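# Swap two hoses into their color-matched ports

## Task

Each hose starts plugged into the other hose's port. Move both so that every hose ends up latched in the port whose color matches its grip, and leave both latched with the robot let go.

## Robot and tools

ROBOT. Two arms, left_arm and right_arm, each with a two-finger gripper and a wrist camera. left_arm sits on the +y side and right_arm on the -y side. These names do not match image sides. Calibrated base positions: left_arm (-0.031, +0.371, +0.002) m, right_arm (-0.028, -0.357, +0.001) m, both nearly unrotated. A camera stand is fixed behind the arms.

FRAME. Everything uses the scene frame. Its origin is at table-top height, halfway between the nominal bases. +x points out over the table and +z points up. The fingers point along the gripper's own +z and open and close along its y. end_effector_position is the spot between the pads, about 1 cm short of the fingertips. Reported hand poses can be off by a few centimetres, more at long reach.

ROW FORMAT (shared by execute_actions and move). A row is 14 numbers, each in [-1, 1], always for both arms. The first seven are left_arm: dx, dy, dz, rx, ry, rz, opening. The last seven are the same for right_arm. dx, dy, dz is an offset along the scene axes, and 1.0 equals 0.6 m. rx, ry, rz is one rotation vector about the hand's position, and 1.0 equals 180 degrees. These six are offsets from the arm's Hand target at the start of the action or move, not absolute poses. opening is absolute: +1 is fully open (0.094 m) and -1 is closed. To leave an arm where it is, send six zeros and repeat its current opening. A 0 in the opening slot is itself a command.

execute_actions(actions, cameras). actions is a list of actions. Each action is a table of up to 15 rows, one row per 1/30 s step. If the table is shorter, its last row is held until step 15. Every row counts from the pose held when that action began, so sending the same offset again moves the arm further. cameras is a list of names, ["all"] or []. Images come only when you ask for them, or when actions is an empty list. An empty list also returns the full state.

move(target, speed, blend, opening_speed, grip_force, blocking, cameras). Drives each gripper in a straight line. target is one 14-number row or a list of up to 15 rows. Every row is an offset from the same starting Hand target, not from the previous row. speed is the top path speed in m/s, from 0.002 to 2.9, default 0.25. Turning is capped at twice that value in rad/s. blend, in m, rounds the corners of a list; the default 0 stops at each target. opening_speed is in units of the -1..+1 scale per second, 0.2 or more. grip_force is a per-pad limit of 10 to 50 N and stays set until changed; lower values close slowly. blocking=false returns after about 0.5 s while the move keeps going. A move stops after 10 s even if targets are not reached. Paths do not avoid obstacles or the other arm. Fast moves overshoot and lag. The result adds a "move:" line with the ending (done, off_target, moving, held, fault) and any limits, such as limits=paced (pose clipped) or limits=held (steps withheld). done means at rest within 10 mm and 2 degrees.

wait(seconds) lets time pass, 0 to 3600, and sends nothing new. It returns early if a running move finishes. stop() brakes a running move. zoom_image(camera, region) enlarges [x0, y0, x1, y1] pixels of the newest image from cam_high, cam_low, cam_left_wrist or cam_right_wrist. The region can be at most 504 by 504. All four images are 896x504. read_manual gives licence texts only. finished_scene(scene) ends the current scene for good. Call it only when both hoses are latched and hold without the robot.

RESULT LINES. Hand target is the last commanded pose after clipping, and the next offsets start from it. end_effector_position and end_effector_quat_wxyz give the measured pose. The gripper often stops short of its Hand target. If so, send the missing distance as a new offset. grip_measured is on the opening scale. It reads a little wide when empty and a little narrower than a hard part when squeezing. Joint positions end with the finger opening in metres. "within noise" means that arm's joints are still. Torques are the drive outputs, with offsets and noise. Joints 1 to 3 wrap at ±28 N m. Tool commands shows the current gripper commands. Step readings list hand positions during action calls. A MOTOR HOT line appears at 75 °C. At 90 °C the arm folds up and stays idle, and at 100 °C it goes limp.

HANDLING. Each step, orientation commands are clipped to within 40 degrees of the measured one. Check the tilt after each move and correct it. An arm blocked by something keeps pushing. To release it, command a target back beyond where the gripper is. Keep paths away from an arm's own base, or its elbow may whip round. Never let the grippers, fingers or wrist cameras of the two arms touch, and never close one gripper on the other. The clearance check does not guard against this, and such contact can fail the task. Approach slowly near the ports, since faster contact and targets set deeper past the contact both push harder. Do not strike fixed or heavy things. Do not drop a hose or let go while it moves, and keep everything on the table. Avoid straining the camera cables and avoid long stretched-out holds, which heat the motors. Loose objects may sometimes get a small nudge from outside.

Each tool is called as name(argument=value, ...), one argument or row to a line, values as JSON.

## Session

execute_actions(
  actions=[],
)

zoom_image(
  camera="cam_high",
  region=[390, 170, 630, 310],
)

Scene clock: 0.00 s.
left_arm: end_effector_position=(+0.3565, +0.4035, +0.0901) grip_measured=+1.000 end_effector_quat_wxyz=(+0.577, -0.065, +0.810, +0.076) | right_arm: end_effector_position=(+0.3649, -0.3882, +0.0821) grip_measured=+1.000 end_effector_quat_wxyz=(+0.557, +0.049, +0.824, -0.092)
Joint positions: left_arm=[-0.021 1.55 0.335 0.881 -0.208 -0.021 0.094] | right_arm=[0.038 1.573 0.376 0.817 0.225 -0.015 0.094]
Joint velocities: within noise
Joint torques (N m): no reading
Motor temperatures (°C): left_arm=[29 48 36 31 28 26 27] | right_arm=[28 47 42 37 28 27 26]
Heat: left arm: 48 °C; right arm: 47 °C.
Hand target: left_arm +0.3607, +0.4035, +0.1008; +0.591, -0.066, +0.801, +0.075 | right_arm +0.3666, -0.3881, +0.0859; +0.561, +0.050, +0.821, -0.091
Tool commands: left_gripper/opening=+1.0 right_gripper/opening=+1.0
camera_calibration:
cam_left_wrist: T_world_to_cam=[[0.18226, -0.98234, -0.04224, 0.33294], [-0.67811, -0.09447, -0.72887, 0.38369], [0.712, 0.16149, -0.68335, -0.16972]] pos_world=[0.32034, 0.39071, 0.17775]
cam_right_wrist: T_world_to_cam=[[-0.18218, -0.97825, 0.09915, -0.32013], [-0.71277, 0.06192, -0.69866, 0.37976], [0.67732, -0.19795, -0.70855, -0.17699]] pos_world=[0.33224, -0.37172, 0.17166]

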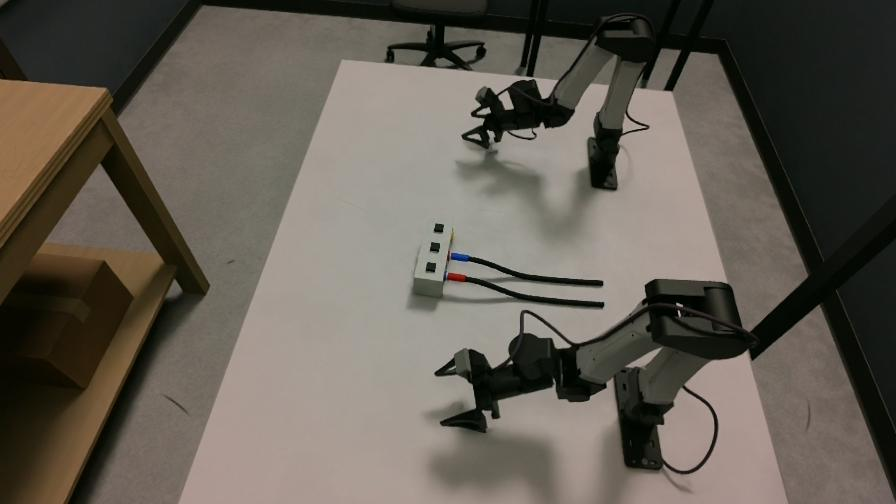

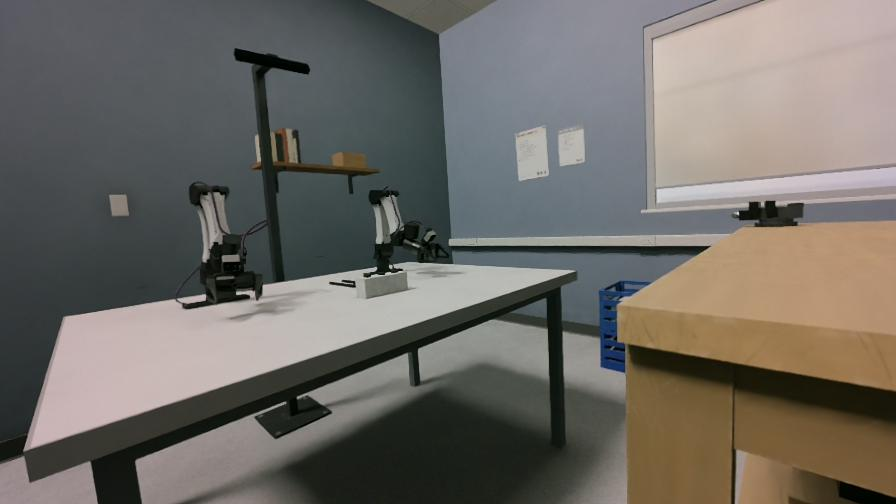

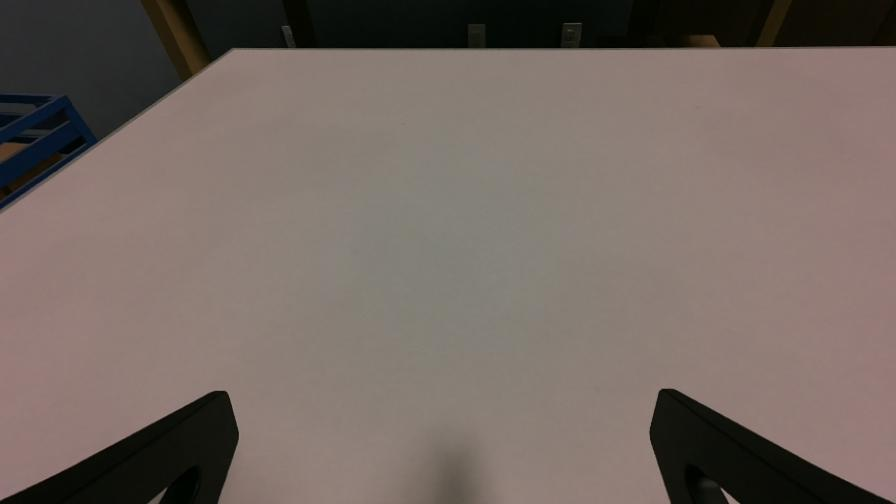

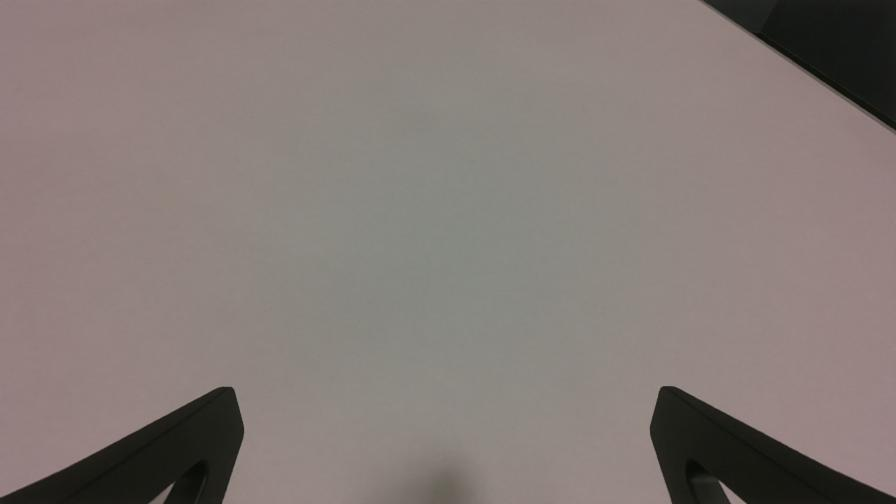

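Scaled by 2.100.

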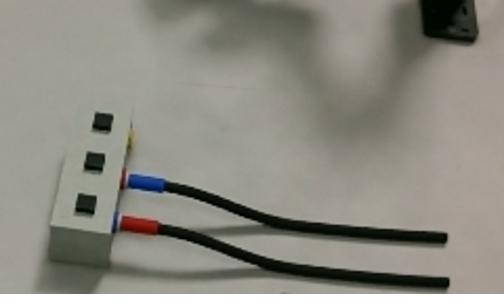

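move(
  target=[0.0655,-0.256,0.198,-0.218,0.379,-0.168,-1,-0.194,0.747,0.14,0.0417,0.1309,0.0521,-0.15],
  speed=0.4,
  cameras=["cam_right_wrist","cam_left_wrist"],
)

Scene clock: 20.20 s.
left_arm: end_effector_position=(+0.3986, +0.2547, +0.2108) grip_measured=-0.988 end_effector_quat_wxyz=(+0.039, -0.028, +0.951, -0.304) | right_arm: end_effector_position=(+0.2496, +0.0567, +0.1719) grip_measured=-0.149 end_effector_quat_wxyz=(+0.389, -0.007, +0.921, -0.003)
Joint positions: left_arm=[-0.05 2.168 2.3 -1.564 0.61 -0.142 0.001] | right_arm=[1.236 2.153 2.022 -1.098 0.738 1.068 0.04]
Joint torques (N m): left_arm=[-0.23 -9.83 6.91 0.56 0.57 0.16] | right_arm=[-0.21 -9.74 9.16 0.93 0.37 0.17]
Heat: left arm: 49 °C; right arm: 47 °C.
Hand target: left_arm +0.3999, +0.2499, +0.2196; +0.001, +0.000, +0.954, -0.301 | right_arm +0.2502, +0.0601, +0.1699; +0.383, +0.000, +0.924, +0.000
Off the commanded pose: left_arm 0.010 m, 5 deg | right_arm 0.004 m, 1 deg.
joint sent to its limit (left arm) — joint 4 (wrist pitch), lower limit. The joint targets are off in orientation, not in position.
move: off_target (left_arm)
cam_left_wrist: T_world_to_cam=[[0.03143, -0.80595, 0.59115, 0.06581], [-0.94452, 0.16952, 0.28134, 0.31222], [-0.32695, -0.56719, -0.75591, 0.52185]] pos_world=[0.46345, 0.29609, 0.26773]
cam_right_wrist: T_world_to_cam=[[0.01278, -0.99983, 0.01336, 0.05246], [-0.92875, -0.01682, -0.37034, 0.33481], [0.3705, -0.00767, -0.9288, 0.15645]] pos_world=[0.25232, 0.05928, 0.26861]
Images, in order (width x height): cam_left_wrist 896x504, cam_right_wrist 896x504.

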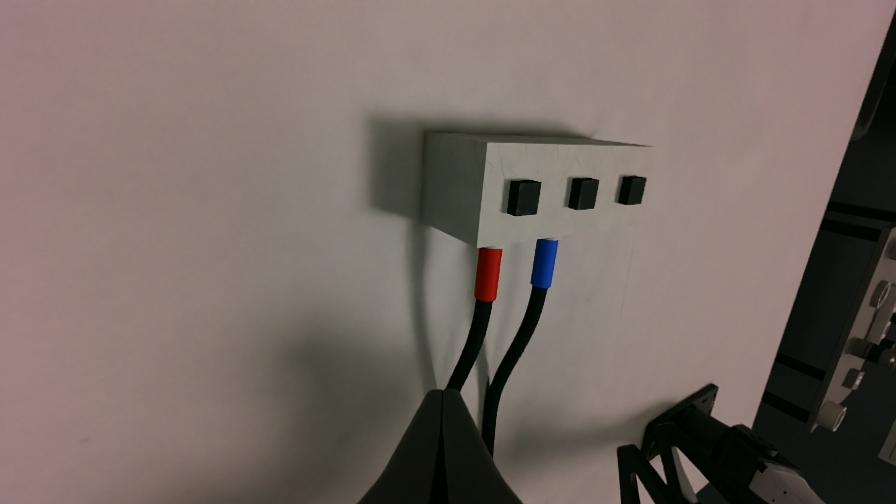

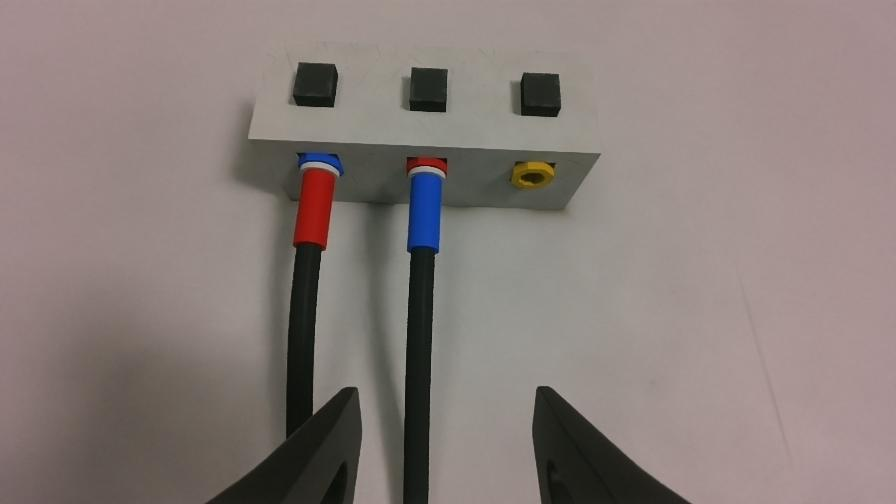

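move(
  target=[0.0118,-0.335,-0.129,0,0,0,-1,0.088,0.0193,-0.1417,-0.0007,-0.0498,-0.0094,-0.15],
  speed=0.3,
  cameras=["cam_right_wrist","cam_left_wrist"],
)

Scene clock: 33.33 s.
left_arm: end_effector_position=(+0.4005, +0.0467, +0.1362) grip_measured=-0.988 end_effector_quat_wxyz=(-0.010, +0.006, +0.954, -0.300) | right_arm: end_effector_position=(+0.2991, +0.0746, +0.0913) grip_measured=-0.149 end_effector_quat_wxyz=(+0.449, +0.009, +0.894, -0.002)
Joint positions: left_arm=[-0.489 2.464 2.501 -1.319 0.545 -0.546 0.001] | right_arm=[1.182 2.278 1.821 -0.636 0.833 0.967 0.04]
Joint torques (N m): left_arm=[1.13 -11.52 7.64 0.84 0.26 -0.06] | right_arm=[-0.55 -11.49 5.2 1.57 0.68 0.02]
Motor temperatures (°C): left_arm=[29 53 39 33 28 26 27] | right_arm=[28 49 44 38 27 27 25]
Heat: left arm: 53 °C; right arm: 49 °C.
Hand target: left_arm +0.4069, +0.0488, +0.1421; +0.001, +0.000, +0.954, -0.301 | right_arm +0.3031, +0.0716, +0.0850; +0.454, +0.013, +0.891, -0.007
Off the commanded pose: left_arm 0.009 m, 1 deg | right_arm 0.008 m, 1 deg.
move: done
cam_left_wrist: T_world_to_cam=[[-0.0027, -0.81273, 0.58263, -0.04262], [-0.902, 0.25352, 0.34946, 0.34004], [-0.43173, -0.52459, -0.73377, 0.38505]] pos_world=[0.47284, 0.08114, 0.18853]
cam_right_wrist: T_world_to_cam=[[-0.01495, -0.99988, -0.00278, 0.08054], [-0.87239, 0.0144, -0.48861, 0.34284], [0.48859, -0.00488, -0.8725, 0.02278]] pos_world=[0.28916, 0.0757, 0.18762]
Images, in order (width x height): cam_left_wrist 896x504, cam_right_wrist 896x504.

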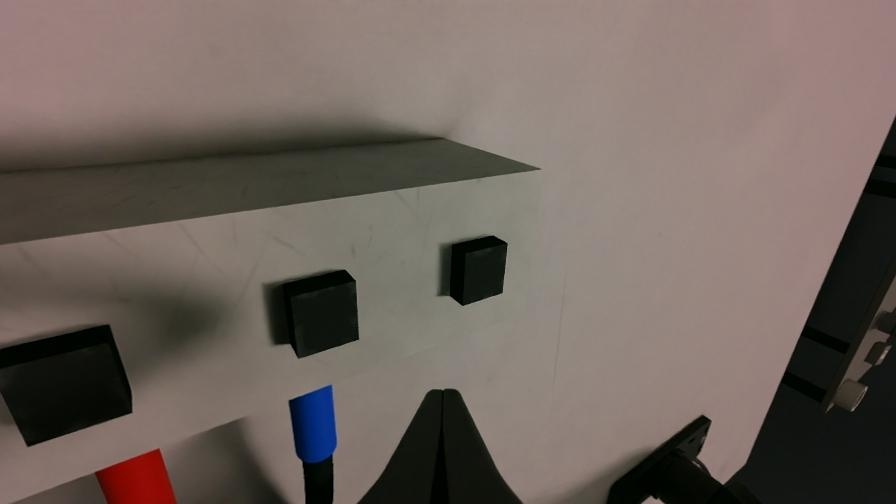

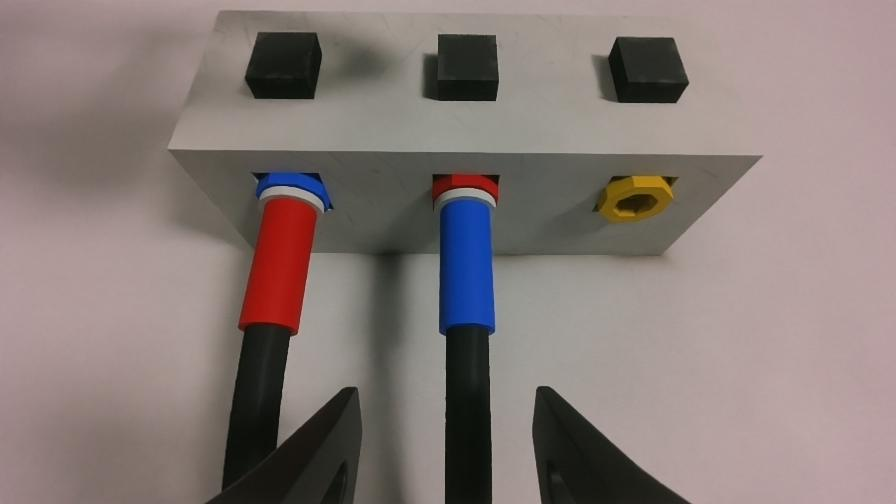

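move(
  target=[
    [0.0083,0.0167,-0.05,0,0,0,-1,0.0807,0.0032,-0.0733,0,0,0,-0.15],
    [0.0083,0.0167,-0.05,0,0,0,-1,0.0807,0.0032,-0.0733,0,0,0,-0.92],
  ],
  speed=0.15,
  opening_speed=1,
  cameras=["cam_right_wrist","cam_left_wrist"],
)

Scene clock: 44.40 s.
left_arm: end_effector_position=(+0.4073, +0.0568, +0.0958) grip_measured=-0.988 end_effector_quat_wxyz=(-0.022, -0.008, +0.956, -0.292) | right_arm: end_effector_position=(+0.3469, +0.0659, +0.0434) grip_measured=-0.705 end_effector_quat_wxyz=(+0.453, +0.006, +0.891, -0.022)
Joint positions: left_arm=[-0.466 2.464 2.347 -1.203 0.545 -0.542 0.001] | right_arm=[1.091 2.399 1.821 -0.461 0.818 0.851 0.014]
Joint torques (N m): left_arm=[1.1 -14.95 4.51 0.97 0.33 0.16] | right_arm=[-0.38 -11.3 8.25 1.72 0.36 0.04]
Motor temperatures (°C): left_arm=[29 57 40 32 28 26 27] | right_arm=[27 53 44 38 27 27 25]
Heat: left arm: 57 °C; right arm: 53 °C.
Hand target: left_arm +0.4119, +0.0588, +0.1121; +0.001, +0.000, +0.954, -0.301 | right_arm +0.3515, +0.0735, +0.0408; +0.454, +0.013, +0.891, -0.007
Off the commanded pose: left_arm 0.017 m, 3 deg | right_arm 0.009 m, 2 deg.
move: off_target (left_arm)
cam_left_wrist: T_world_to_cam=[[0.03132, -0.82219, 0.56834, -0.02274], [-0.89489, 0.2302, 0.38233, 0.35301], [-0.44518, -0.52058, -0.72857, 0.36841]] pos_world=[0.48063, 0.09183, 0.14638]
cam_right_wrist: T_world_to_cam=[[-0.02863, -0.99896, 0.03551, 0.07551], [-0.86803, 0.00723, -0.49646, 0.36053], [0.49569, -0.04504, -0.86733, -0.04249]] pos_world=[0.33618, 0.07091, 0.13946]
Images, in order (width x height): cam_left_wrist 896x504, cam_right_wrist 896x504.

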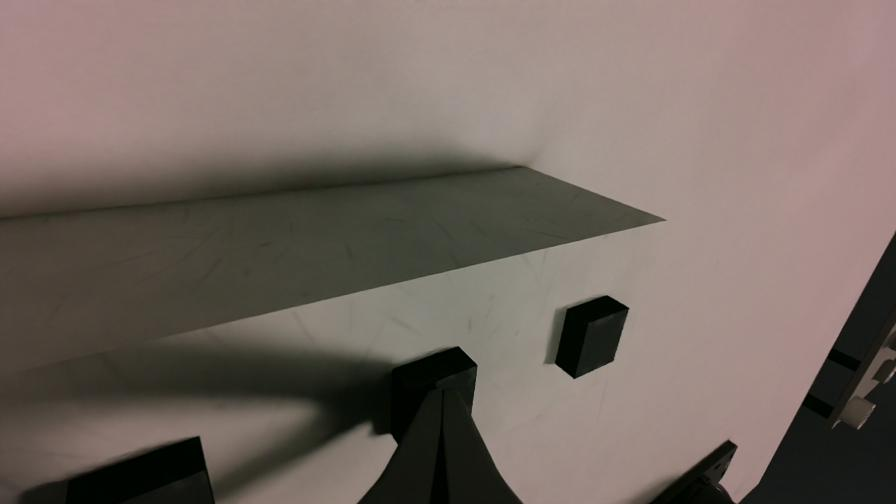

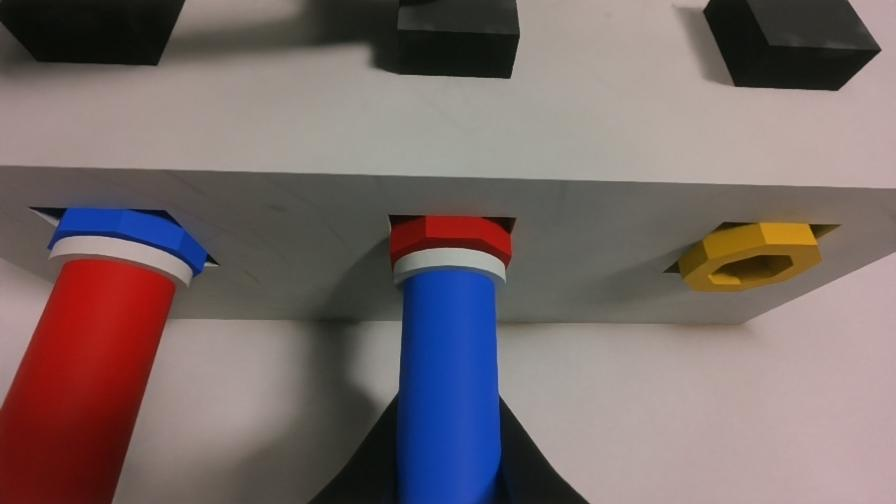

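move(
  target=[
    [0.003,0,0.02,0,0,0,-1,-0.025,0.0007,0,0,0,0,-0.92],
    [0.003,0,-0.09,0,0,0,-1,-0.05,0.0015,0.01,0,0,0,-0.92],
  ],
  speed=0.15,
  cameras=["cam_right_wrist","cam_left_wrist"],
)

Scene clock: 49.50 s.
left_arm: end_effector_position=(+0.4130, +0.0413, +0.0871) grip_measured=-0.988 end_effector_quat_wxyz=(+0.010, +0.019, +0.938, -0.345) | right_arm: end_effector_position=(+0.3268, +0.0711, +0.0388) grip_measured=-0.706 end_effector_quat_wxyz=(+0.456, +0.009, +0.889, -0.023)
Joint positions: left_arm=[-0.467 2.397 2.135 -0.943 0.618 -0.533 0.001] | right_arm=[1.135 2.398 1.802 -0.482 0.849 0.91 0.014]
Joint torques (N m): left_arm=[1.46 -10.04 3.71 0.76 -0.47 0.11] | right_arm=[0.69 -15.42 5.03 1.36 0.34 0.17]
Motor temperatures (°C): left_arm=[29 59 40 32 28 26 27] | right_arm=[27 53 45 38 27 27 26]
Heat: left arm: 59 °C; right arm: 53 °C.
Hand target: left_arm +0.4138, +0.0589, +0.0582; +0.001, +0.000, +0.954, -0.301 | right_arm +0.3215, +0.0745, +0.0470; +0.454, +0.013, +0.891, -0.007
Off the commanded pose: left_arm 0.034 m, 6 deg | right_arm 0.010 m, 2 deg.
move: off_target (left_arm)
cam_left_wrist: T_world_to_cam=[[-0.04063, -0.7527, 0.65711, -0.0117], [-0.91271, 0.29557, 0.28213, 0.37829], [-0.40658, -0.58829, -0.69901, 0.34083]] pos_world=[0.48337, 0.07989, 0.13921]
cam_right_wrist: T_world_to_cam=[[-0.03511, -0.99876, 0.03517, 0.08245], [-0.86355, 0.01261, -0.50411, 0.33923], [0.50304, -0.04807, -0.86292, -0.03866]] pos_world=[0.31529, 0.07622, 0.13475]
Images, in order (width x height): cam_left_wrist 896x504, cam_right_wrist 896x504.

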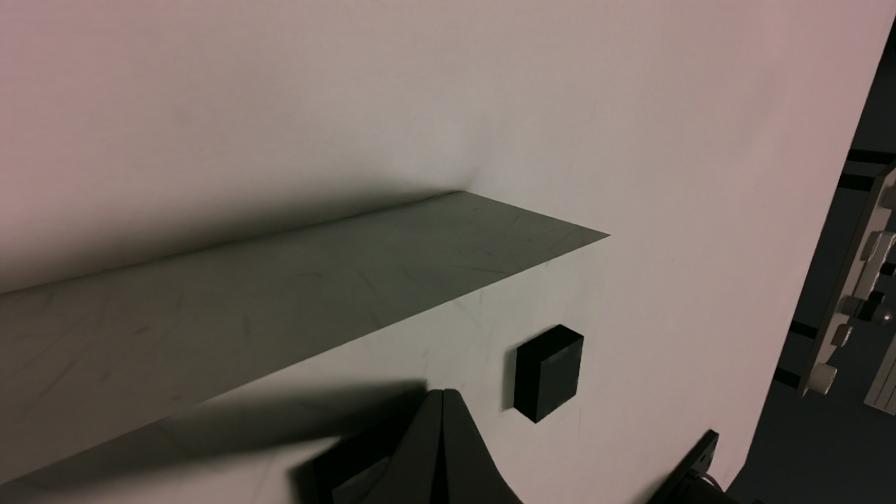

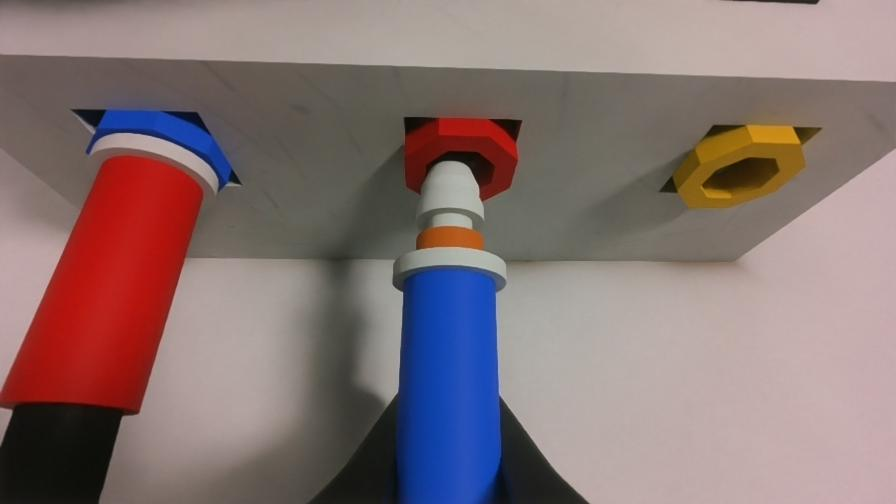

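move(
  target=[
    [0,0,0.2,0,0,0,-1,-0.067,0,0.017,0,0,0,-0.92],
    [0,0.1,0.2,0,0,0,-1,-0.075,-0.108,0.017,0,0,0,-0.92],
    [0,0.1,0.137,0,0,0,-1,-0.075,-0.108,-0.05,0,0,0,-0.92],
    [0,0.1,0.137,0,0,0,-1,-0.075,-0.108,-0.05,0,0,0,-0.15],
    [0,0.1,0.137,0,0,0,-1,-0.157,-0.106,0.07,0,0,0,-0.15],
    [0,0.1,0.137,0,0,0,-1,-0.0275,0.095,0.0633,0,0,0,-0.15],
  ],
  speed=0.25,
  opening_speed=2,
  blend=[0.01,0.01,0,0,0.02,0],
  cameras=["cam_right_wrist","cam_left_wrist"],
)

Scene clock: 63.93 s.
left_arm: end_effector_position=(+0.4136, +0.1239, +0.1147) grip_measured=-0.988 end_effector_quat_wxyz=(-0.028, -0.018, +0.957, -0.287) | right_arm: end_effector_position=(+0.3027, +0.1303, +0.0885) grip_measured=-0.151 end_effector_quat_wxyz=(+0.456, +0.005, +0.890, -0.008)
Joint positions: left_arm=[-0.335 2.405 2.325 -1.331 0.565 -0.406 0.001] | right_arm=[1.221 2.566 2.32 -0.883 0.868 1.005 0.04]
Joint torques (N m): left_arm=[-0.24 -15.82 4.74 0.81 0.49 0.14] | right_arm=[-0.34 -12.26 9.32 1.1 0.51 0.19]
Motor temperatures (°C): left_arm=[29 65 39 32 28 26 27] | right_arm=[27 57 44 37 27 27 26]
Heat: left arm: 65 °C; right arm: 57 °C.
Hand target: left_arm +0.4137, +0.1188, +0.1403; +0.001, +0.000, +0.954, -0.301 | right_arm +0.3049, +0.1316, +0.0850; +0.454, +0.013, +0.891, -0.007
Off the commanded pose: left_arm 0.026 m, 4 deg | right_arm 0.004 m, 1 deg.
move: off_target (left_arm); target 4's new opening was sent with right_arm's hand 0.014 m and 1 deg from that target
cam_left_wrist: T_world_to_cam=[[0.05236, -0.82787, 0.55847, 0.0146], [-0.8915, 0.21324, 0.39969, 0.33462], [-0.44998, -0.5188, -0.72689, 0.42151]] pos_world=[0.48722, 0.15941, 0.1645]
cam_right_wrist: T_world_to_cam=[[-0.01299, -0.99985, 0.01156, 0.13453], [-0.86436, 0.00542, -0.50285, 0.34371], [0.50271, -0.01652, -0.8643, 0.01527]] pos_world=[0.29116, 0.1329, 0.18448]
Images, in order (width x height): cam_left_wrist 896x504, cam_right_wrist 896x504.

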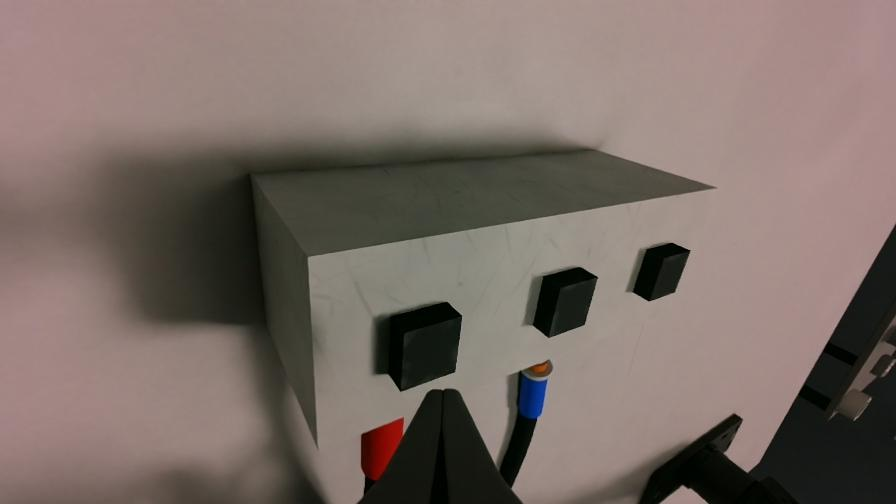

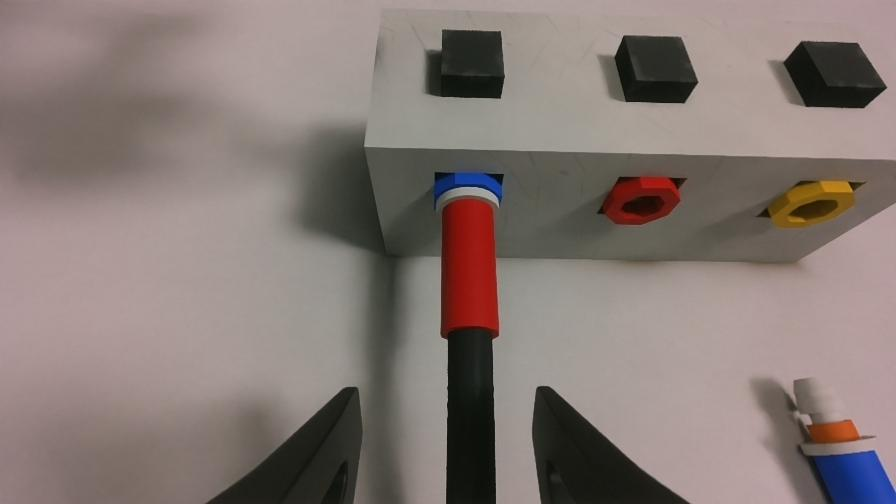

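move(
  target=[
    [0,-0.0133,-0.012,0,0,0,-1,0.0807,0.002,-0.0733,0,0,0,-0.15],
    [0,-0.0133,-0.012,0,0,0,-1,0.0807,0.002,-0.0733,0,0,0,-0.92],
  ],
  speed=0.18,
  opening_speed=1.5,
  cameras=["cam_right_wrist","cam_left_wrist"],
)

Scene clock: 70.43 s.
left_arm: end_effector_position=(+0.4135, +0.1156, +0.1098) grip_measured=-0.988 end_effector_quat_wxyz=(-0.023, -0.008, +0.957, -0.289) | right_arm: end_effector_position=(+0.3466, +0.1228, +0.0460) grip_measured=-0.707 end_effector_quat_wxyz=(+0.453, +0.002, +0.891, -0.030)
Joint positions: left_arm=[-0.351 2.405 2.303 -1.294 0.565 -0.406 0.001] | right_arm=[1.144 2.686 2.379 -0.794 0.852 0.913 0.014]
Joint torques (N m): left_arm=[-0.23 -15.58 4.62 0.84 0.45 -0.04] | right_arm=[-0.68 -12.45 8.87 1.81 0.29 0.02]
Motor temperatures (°C): left_arm=[29 71 39 31 28 26 27] | right_arm=[27 58 45 36 27 27 26]
Heat: left arm: 71 °C; right arm: 58 °C.
Hand target: left_arm +0.4138, +0.1109, +0.1331; +0.001, +0.000, +0.954, -0.301 | right_arm +0.3533, +0.1327, +0.0409; +0.454, +0.013, +0.891, -0.007
Off the commanded pose: left_arm 0.024 m, 3 deg | right_arm 0.013 m, 3 deg.
move: off_target (left_arm, right_arm)
cam_left_wrist: T_world_to_cam=[[0.03136, -0.82576, 0.56315, 0.01841], [-0.89371, 0.22912, 0.38573, 0.33893], [-0.44755, -0.51539, -0.7308, 0.41267]] pos_world=[0.48702, 0.15023, 0.16048]
cam_right_wrist: T_world_to_cam=[[-0.02897, -0.99809, 0.05449, 0.13136], [-0.86745, -0.00198, -0.49752, 0.36214], [0.49668, -0.06168, -0.86574, -0.0359]] pos_world=[0.33578, 0.12961, 0.14193]
Images, in order (width x height): cam_left_wrist 896x504, cam_right_wrist 896x504.

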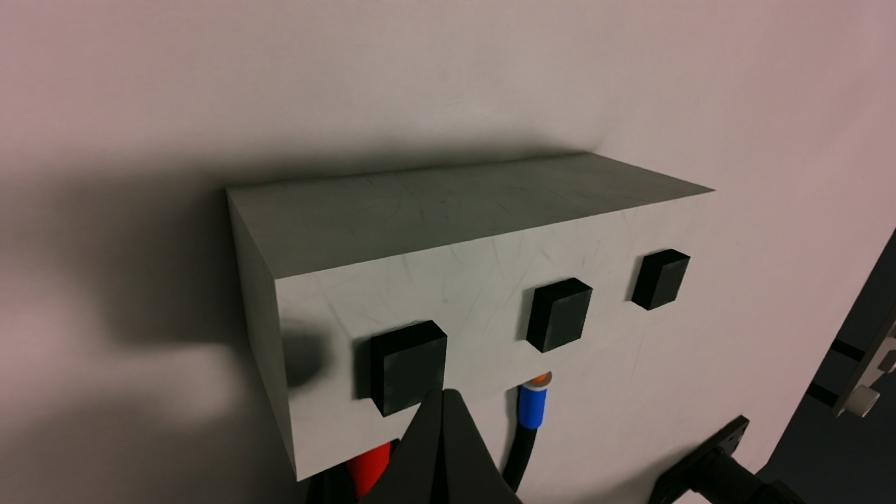

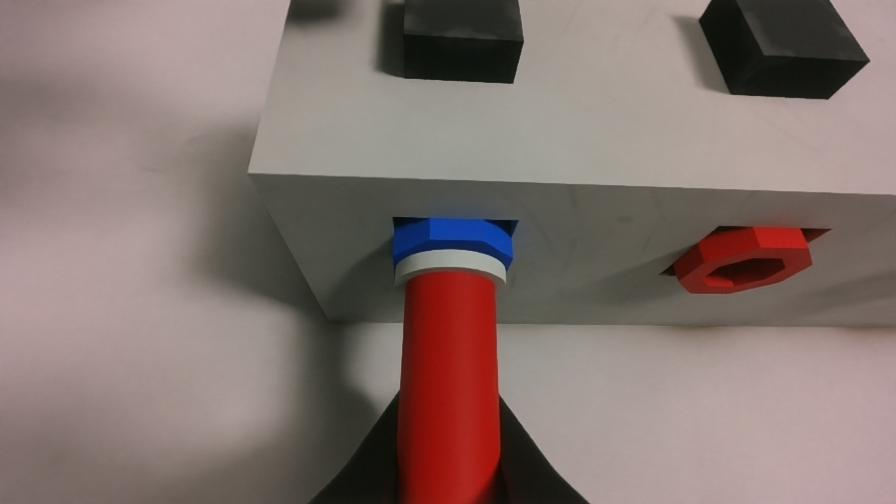

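move(
  target=[
    [0,0,0,0,0,0,-1,-0.025,0.0007,0,0,0,0,-0.92],
    [0,0,-0.13,0,0,0,-1,-0.052,0.0015,0.01,0,0,0,-0.92],
  ],
  speed=0.15,
  cameras=["cam_right_wrist"],
)

Scene clock: 81.23 s.
left_arm: end_effector_position=(+0.4134, +0.0952, +0.0845) grip_measured=-0.988 end_effector_quat_wxyz=(+0.012, +0.022, +0.938, -0.345) | right_arm: end_effector_position=(+0.3453, +0.1228, +0.0448) grip_measured=-0.707 end_effector_quat_wxyz=(+0.464, +0.017, +0.885, -0.026)
Joint positions: left_arm=[-0.365 2.316 1.99 -0.951 0.65 -0.406 0.001] | right_arm=[1.151 2.679 2.347 -0.761 0.877 0.942 0.014]
Joint torques (N m): left_arm=[1.18 -9.21 3.6 0.78 -0.51 -0.01] | right_arm=[3.45 -16.9 4.41 1.1 0.28 0.5]
Motor temperatures (°C): left_arm=[29 78 39 31 28 26 27] | right_arm=[27 59 45 36 27 27 26]
Heat: left arm: 78 °C; right arm: 59 °C. Fold the left arm in close to its base, or ease its load, before you think long.
Hand target: left_arm +0.4138, +0.1110, +0.0552; +0.001, +0.000, +0.954, -0.301 | right_arm +0.3222, +0.1335, +0.0469; +0.454, +0.013, +0.891, -0.007
Off the commanded pose: left_arm 0.033 m, 6 deg | right_arm 0.026 m, 3 deg.
MOTOR HOT: joint 2 (shoulder) of the left arm reports 78 °C; the controller's stop level is 90 °C. To cool a motor, set the load down, stop pushing, or move to a pose that needs little force.
move: off_target (left_arm, right_arm)
cam_right_wrist: T_world_to_cam=[[-0.05142, -0.99814, 0.03274, 0.14007], [-0.85413, 0.02696, -0.51936, 0.35321], [0.51752, -0.05467, -0.85393, -0.04487]] pos_world=[0.33211, 0.12783, 0.14054]

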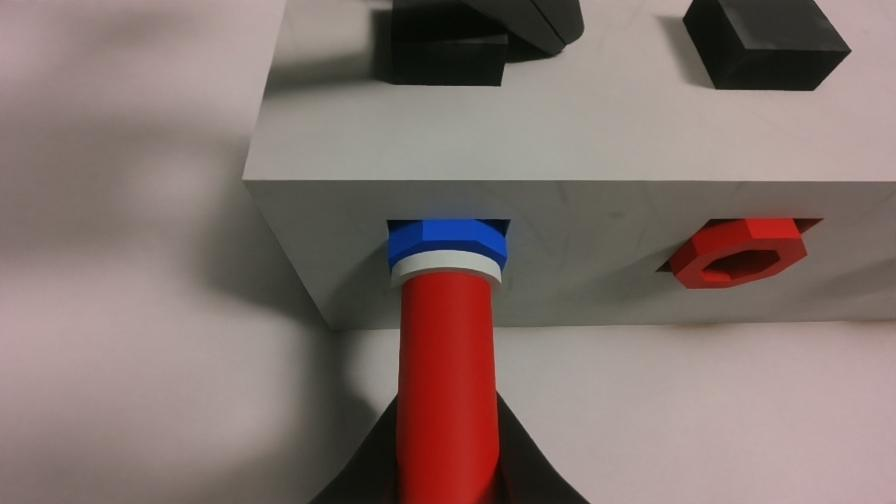

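move(
  target=[
    [0,0,0.16,0,0,0,-1,0.03,0.0,0,0,0,0,-0.92],
    [-0.378,0.315,0.2417,0.1843,-0.2416,0.0764,-1,0.03,0.0,0,0,0,0,-0.92],
  ],
  speed=0.35,
  blend=0.02,
)

wait(
  seconds=22,
)

Scene clock: 88.00 s.
left_arm: end_effector_position=(+0.3060, +0.1875, +0.1546) grip_measured=-0.988 end_effector_quat_wxyz=(+0.087, -0.002, +0.978, -0.189) | right_arm: end_effector_position=(+0.3459, +0.1231, +0.0458) grip_measured=-0.707 end_effector_quat_wxyz=(+0.464, +0.013, +0.885, -0.027)
Joint positions: left_arm=[-0.383 1.702 1.489 -1.048 0.285 -0.42 0.001] | right_arm=[1.15 2.679 2.35 -0.761 0.876 0.93 0.014]
Joint torques (N m): left_arm=[0.54 -6.78 6.11 1.05 0.26 0.04] | right_arm=[0.85 -14.35 8.8 1.24 0.13 0.14]
Motor temperatures (°C): left_arm=[29 76 39 31 28 26 27] | right_arm=[27 61 45 36 27 27 26]
Heat: left arm: 76 °C; right arm: 61 °C. Fold the left arm in close to its base, or ease its load, before you think long.
Hand target: left_arm +0.3109, +0.1854, +0.1577; +0.095, -0.001, +0.977, -0.193 (not the last commanded pose) | right_arm +0.3401, +0.1336, +0.0469; +0.454, +0.013, +0.891, -0.007
Off the commanded pose: left_arm 0.170 m, 41 deg | right_arm 0.012 m, 3 deg.
MOTOR HOT: still on. Joint 2 (shoulder) of the left arm reports 76 °C.
move: held (left_arm; a check stopped the path), off_target (right_arm; braked when a check withheld steps of left_arm); path passed 0 of 2 targets; limits=held
pose unreachable (left arm): on one or more control steps of this call, first in action 0 (counted from 0), this arm could not follow its commanded pose, so it was not sent that pose on those steps. It may still have moved: this result reports where it is.
cause: moving toward the commanded pose would bring a part of the arm too close to another arm (this arm's fingers and the right arm's wrist (the part past joint 4), at the place that arm is still heading or pushing toward).

Scene clock: 98.00 s.
left_arm: end_effector_position=(+0.3060, +0.1875, +0.1546) grip_measured=-0.988 end_effector_quat_wxyz=(+0.087, -0.002, +0.978, -0.189) | right_arm: end_effector_position=(+0.3459, +0.1231, +0.0458) grip_measured=-0.707 end_effector_quat_wxyz=(+0.464, +0.013, +0.885, -0.027)
Joint positions: left_arm=[-0.383 1.702 1.489 -1.048 0.285 -0.42 0.001] | right_arm=[1.15 2.679 2.35 -0.761 0.876 0.93 0.014]
Joint torques (N m): left_arm=[0.55 -6.72 6.15 1.05 0.26 0.04] | right_arm=[0.84 -14.35 8.8 1.24 0.13 0.14]
Motor temperatures (°C): left_arm=[29 68 39 31 28 26 28] | right_arm=[27 62 46 35 27 27 26]
Heat: left arm: 68 °C; right arm: 62 °C.
Hand target: left_arm +0.3109, +0.1854, +0.1577; +0.095, -0.001, +0.977, -0.193 (not the last commanded pose) | right_arm +0.3401, +0.1336, +0.0469; +0.454, +0.013, +0.891, -0.007
Tool commands: left_gripper/opening=-1.0 right_gripper/opening=-0.92
Off the commanded pose: left_arm 0.170 m, 41 deg | right_arm 0.012 m, 3 deg.
MOTOR HOT: cleared for the motors of the left arm.
wait: 10.00 of 22 s (the remaining seconds did not pass); at rest by 0.17 s

move(
  target=[
    [0.1485,-0.0423,0.0538,-0.0703,0.0571,-0.0189,-1,0,0,0,0,0,0,-0.92],
    [0.1715,-0.1173,-0.045,-0.0703,0.0571,-0.0189,-1,-0.035,0.001,0,0,0,0,-0.92],
  ],
  speed=0.25,
  blend=[0.01,0],
  cameras=["cam_right_wrist","cam_left_wrist"],
)

Scene clock: 106.03 s.
left_arm: end_effector_position=(+0.4100, +0.1156, +0.1260) grip_measured=-0.988 end_effector_quat_wxyz=(-0.007, +0.004, +0.956, -0.294) | right_arm: end_effector_position=(+0.3451, +0.1229, +0.0447) grip_measured=-0.707 end_effector_quat_wxyz=(+0.466, +0.017, +0.884, -0.026)
Joint positions: left_arm=[-0.354 2.353 2.272 -1.283 0.563 -0.393 0.001] | right_arm=[1.152 2.679 2.344 -0.758 0.881 0.943 0.014]
Joint torques (N m): left_arm=[0.87 -11.99 5.15 0.92 0.51 -0.06] | right_arm=[3.84 -17.03 4.34 1.02 0.27 0.54]
Motor temperatures (°C): left_arm=[29 65 39 31 28 26 28] | right_arm=[27 63 47 35 27 27 27]
Heat: left arm: 65 °C; right arm: 63 °C.
Hand target: left_arm +0.4137, +0.1149, +0.1307; +0.001, +0.001, +0.953, -0.302 | right_arm +0.3192, +0.1341, +0.0469; +0.454, +0.013, +0.891, -0.007
Off the commanded pose: left_arm 0.006 m, 1 deg | right_arm 0.028 m, 3 deg.
move: off_target (right_arm)
cam_left_wrist: T_world_to_cam=[[-0.00189, -0.82061, 0.57149, 0.02135], [-0.90461, 0.245, 0.3488, 0.33674], [-0.42624, -0.51632, -0.74279, 0.4157]] pos_world=[0.48185, 0.14965, 0.17912]
cam_right_wrist: T_world_to_cam=[[-0.05298, -0.99808, 0.03205, 0.14075], [-0.85226, 0.02847, -0.52234, 0.35225], [0.52043, -0.05499, -0.85213, -0.04582]] pos_world=[0.33151, 0.12793, 0.14044]
Images, in order (width x height): cam_left_wrist 896x504, cam_right_wrist 896x504.

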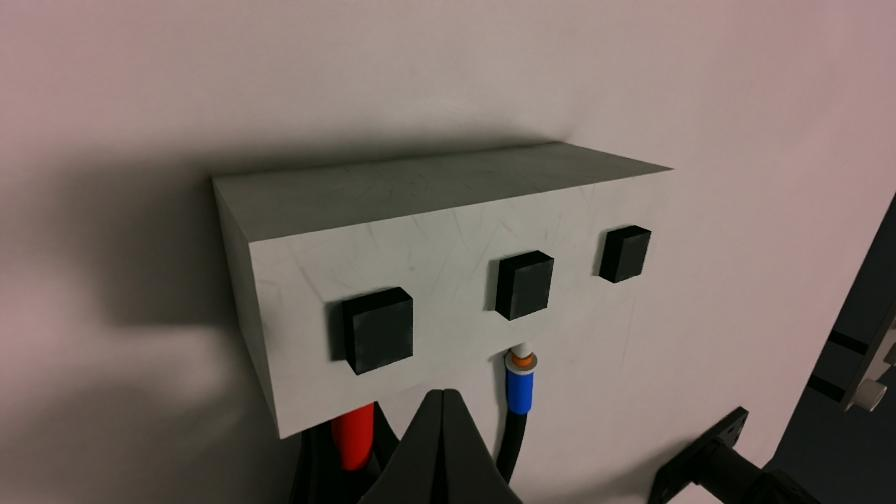

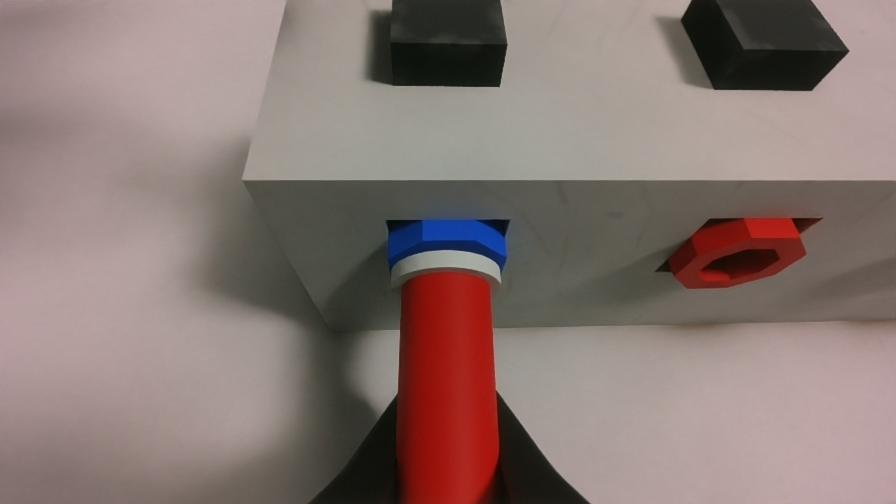

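move(
  target=[
    [0.002,0.007,-0.13,0,0,0,-1,-0.012,0,0,0,0,0,-0.92],
  ],
  speed=0.22,
  cameras=["cam_right_wrist","cam_left_wrist"],
)

Scene clock: 110.27 s.
left_arm: end_effector_position=(+0.4147, +0.1034, +0.0910) grip_measured=-0.988 end_effector_quat_wxyz=(+0.009, +0.017, +0.934, -0.356) | right_arm: end_effector_position=(+0.3146, +0.1341, +0.0364) grip_measured=-0.707 end_effector_quat_wxyz=(+0.459, +0.004, +0.888, -0.022)
Joint positions: left_arm=[-0.341 2.307 1.991 -0.969 0.68 -0.393 0.001] | right_arm=[1.207 2.673 2.314 -0.781 0.881 0.991 0.014]
Joint torques (N m): left_arm=[0.68 -8.72 2.55 0.88 -0.77 0.11] | right_arm=[0.02 -17.55 4.93 1.15 0.34 0.24]
Motor temperatures (°C): left_arm=[29 65 39 31 28 26 28] | right_arm=[27 64 46 35 27 27 27]
Heat: left arm: 65 °C; right arm: 64 °C.
Hand target: left_arm +0.4149, +0.1193, +0.0525; +0.001, +0.000, +0.954, -0.301 | right_arm +0.3120, +0.1342, +0.0470; +0.454, +0.013, +0.891, -0.007
Off the commanded pose: left_arm 0.041 m, 7 deg | right_arm 0.011 m, 2 deg.
move: off_target (left_arm, right_arm)
cam_left_wrist: T_world_to_cam=[[-0.03676, -0.73758, 0.67426, 0.02782], [-0.91215, 0.30038, 0.27886, 0.36002], [-0.40821, -0.60477, -0.68382, 0.38179]] pos_world=[0.48527, 0.14327, 0.14193]
cam_right_wrist: T_world_to_cam=[[-0.02456, -0.99901, 0.03718, 0.14158], [-0.861, 0.00223, -0.5086, 0.32743], [0.50801, -0.0445, -0.8602, -0.03362]] pos_world=[0.30247, 0.13921, 0.13234]
Images, in order (width x height): cam_left_wrist 896x504, cam_right_wrist 896x504.

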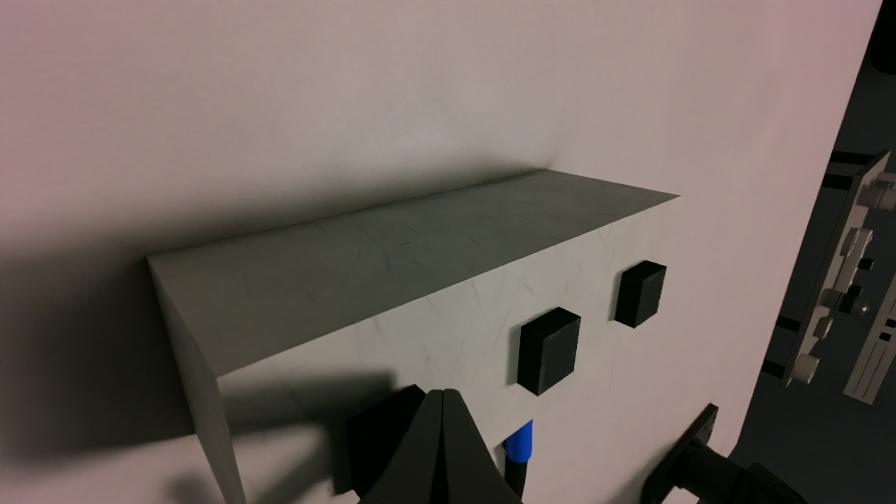

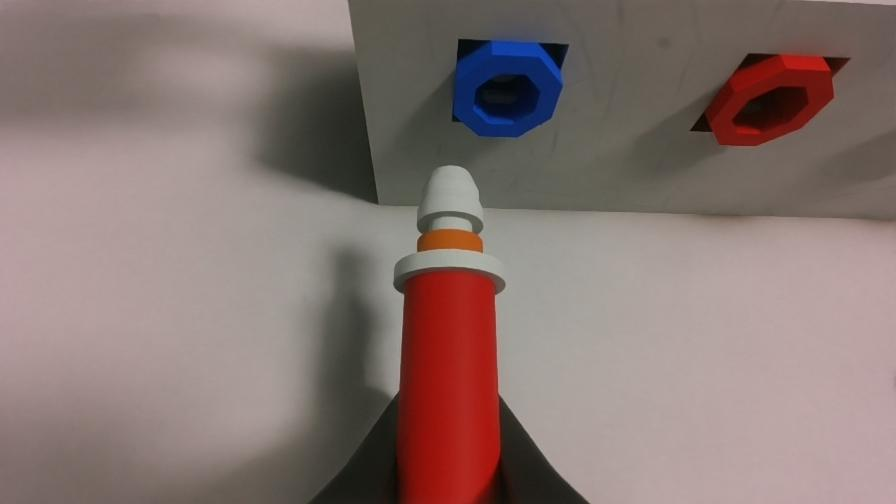

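move(
  target=[
    [0,0,0.2,0,0,0,-1,-0.037,-0.015,0,0,0,0,-0.92],
    [0,0,0.2,0,0,0,-1,-0.037,-0.015,-0.05,0,0,0,-0.92],
    [0,0,0.2,0,0,0,-1,-0.037,-0.015,-0.05,0,0,0,-0.15],
    [0,0,0.2,0,0,0,-1,-0.13,-0.015,0.07,0,0,0,-0.15],
    [0,0,0.25,0,0,0,-1,-0.103,-0.257,0.205,0.1551,-0.1594,0.4912,-0.15],
    [-0.275,0.268,0.279,0.1843,-0.2416,0.0764,-0.2,0.0467,-0.4737,0.0633,0.1551,-0.1594,0.4912,-0.15],
  ],
  speed=0.3,
  opening_speed=2,
  blend=[0.01,0,0,0.02,0.03,0],
  cameras=["cam_right_wrist","cam_left_wrist"],
)

Scene clock: 131.13 s.
left_arm: end_effector_position=(+0.2475, +0.2816, +0.2163) grip_measured=-0.202 end_effector_quat_wxyz=(+0.370, -0.003, +0.929, +0.000) | right_arm: end_effector_position=(+0.3400, -0.1498, +0.0856) grip_measured=-0.151 end_effector_quat_wxyz=(+0.495, -0.488, +0.516, +0.501)
Joint positions: left_arm=[-0.527 1.051 1.032 -0.863 -0.348 -0.397 0.038] | right_arm=[0.109 2.249 0.872 1.314 -1.458 -0.03 0.04]
Joint torques (N m): left_arm=[-0.28 -2.78 5.12 1.71 -0.26 0.11] | right_arm=[-0.27 -7.76 5.55 2.08 -0.29 -0.13]
Motor temperatures (°C): left_arm=[29 66 39 31 28 26 28] | right_arm=[27 69 45 35 27 27 26]
Heat: left arm: 66 °C; right arm: 69 °C.
Hand target: left_arm +0.2499, +0.2801, +0.2199; +0.383, +0.001, +0.924, +0.000 | right_arm +0.3401, -0.1501, +0.0849; +0.500, -0.500, +0.500, +0.500
Off the commanded pose: left_arm 0.005 m, 2 deg | right_arm 0.001 m, 2 deg.
move: done; target 3's new opening was sent with right_arm's hand 0.018 m and 3 deg from that target
cam_left_wrist: T_world_to_cam=[[-0.00106, -0.99991, 0.01366, 0.27664], [-0.9447, -0.00348, -0.32792, 0.34394], [0.32794, -0.01325, -0.94461, 0.21465]] pos_world=[0.25482, 0.28065, 0.31177]
cam_right_wrist: T_world_to_cam=[[0.99928, -0.02221, -0.03086, -0.33915], [-0.03729, -0.41362, -0.90968, 0.06686], [0.00744, 0.91018, -0.41415, 0.25812]] pos_world=[0.33948, -0.21481, 0.15726]
Images, in order (width x height): cam_left_wrist 896x504, cam_right_wrist 896x504.

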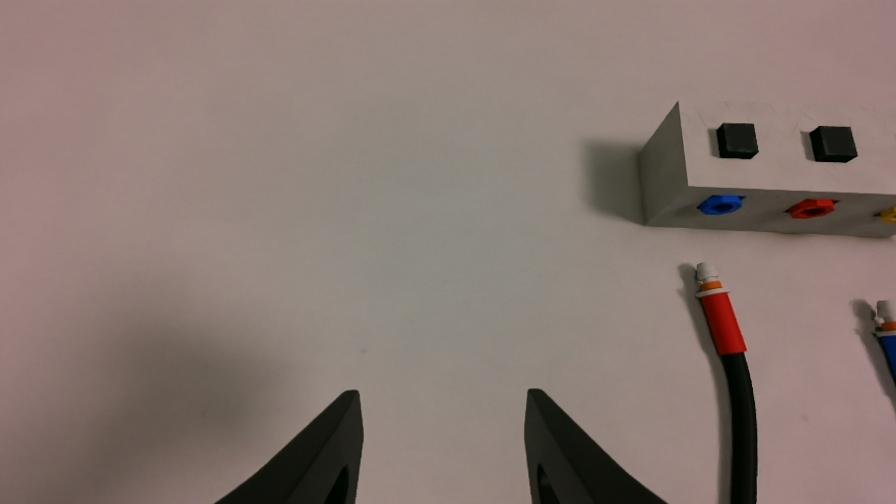

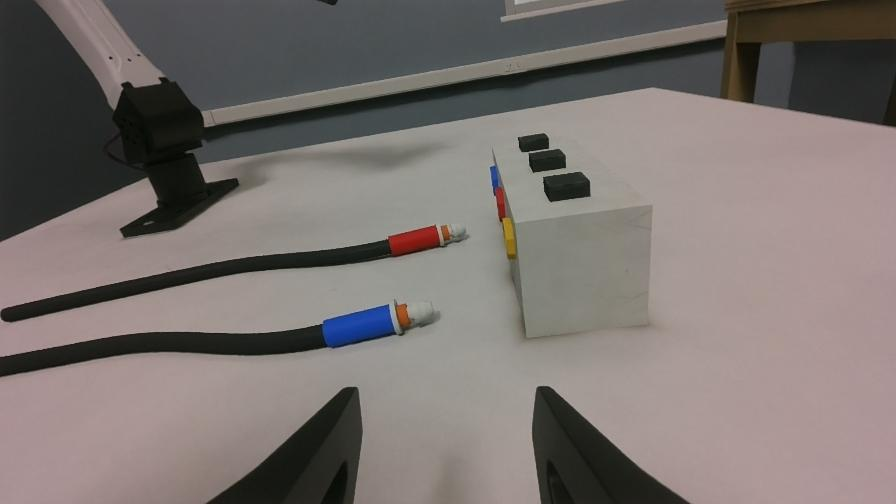

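move(
  target=[0.025,-0.3385,-0.225,0.0023,-0.0499,0.0339,-0.2,0,0,0,0,0,0,-0.15],
  speed=0.3,
  cameras=["cam_left_wrist"],
)

Scene clock: 140.57 s.
left_arm: end_effector_position=(+0.2579, +0.0867, +0.0745) grip_measured=-0.202 end_effector_quat_wxyz=(+0.439, -0.030, +0.897, +0.040) | right_arm: end_effector_position=(+0.3400, -0.1498, +0.0856) grip_measured=-0.151 end_effector_quat_wxyz=(+0.495, -0.488, +0.516, +0.501)
Joint positions: left_arm=[-1.116 1.829 1.085 -0.419 -0.841 -0.987 0.038] | right_arm=[0.109 2.249 0.872 1.314 -1.458 -0.03 0.04]
Joint torques (N m): left_arm=[0.42 -7.06 7.2 1.18 -0.58 -0.11] | right_arm=[-0.27 -7.72 5.53 2.08 -0.29 -0.13]
Motor temperatures (°C): left_arm=[29 61 39 32 28 26 27] | right_arm=[27 66 44 36 27 27 26]
Heat: left arm: 61 °C; right arm: 66 °C.
Hand target: left_arm +0.2649, +0.0769, +0.0850; +0.454, -0.047, +0.890, +0.023 | right_arm +0.3401, -0.1501, +0.0849; +0.500, -0.500, +0.500, +0.500
Off the commanded pose: left_arm 0.016 m, 3 deg | right_arm 0.001 m, 2 deg.
move: off_target (left_arm)
cam_left_wrist: T_world_to_cam=[[0.08131, -0.99602, -0.03661, 0.06579], [-0.88228, -0.05484, -0.46753, 0.30536], [0.46366, 0.07032, -0.88322, 0.02779]] pos_world=[0.25117, 0.08032, 0.16972]

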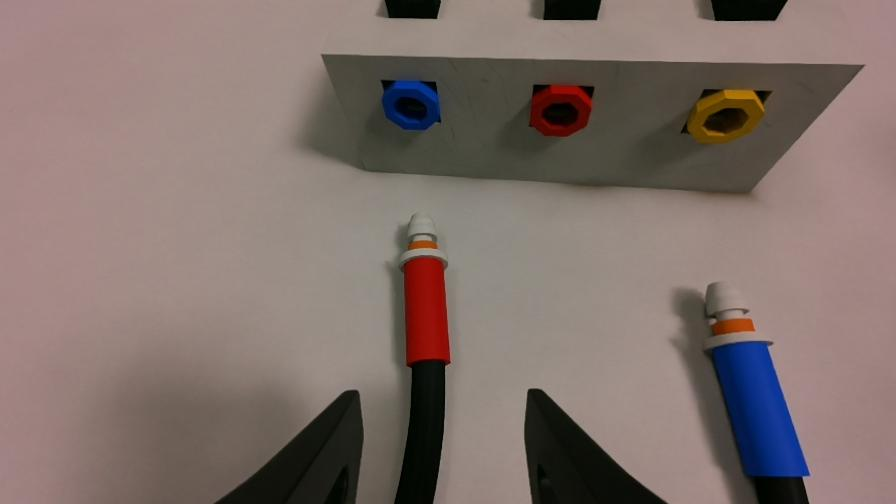

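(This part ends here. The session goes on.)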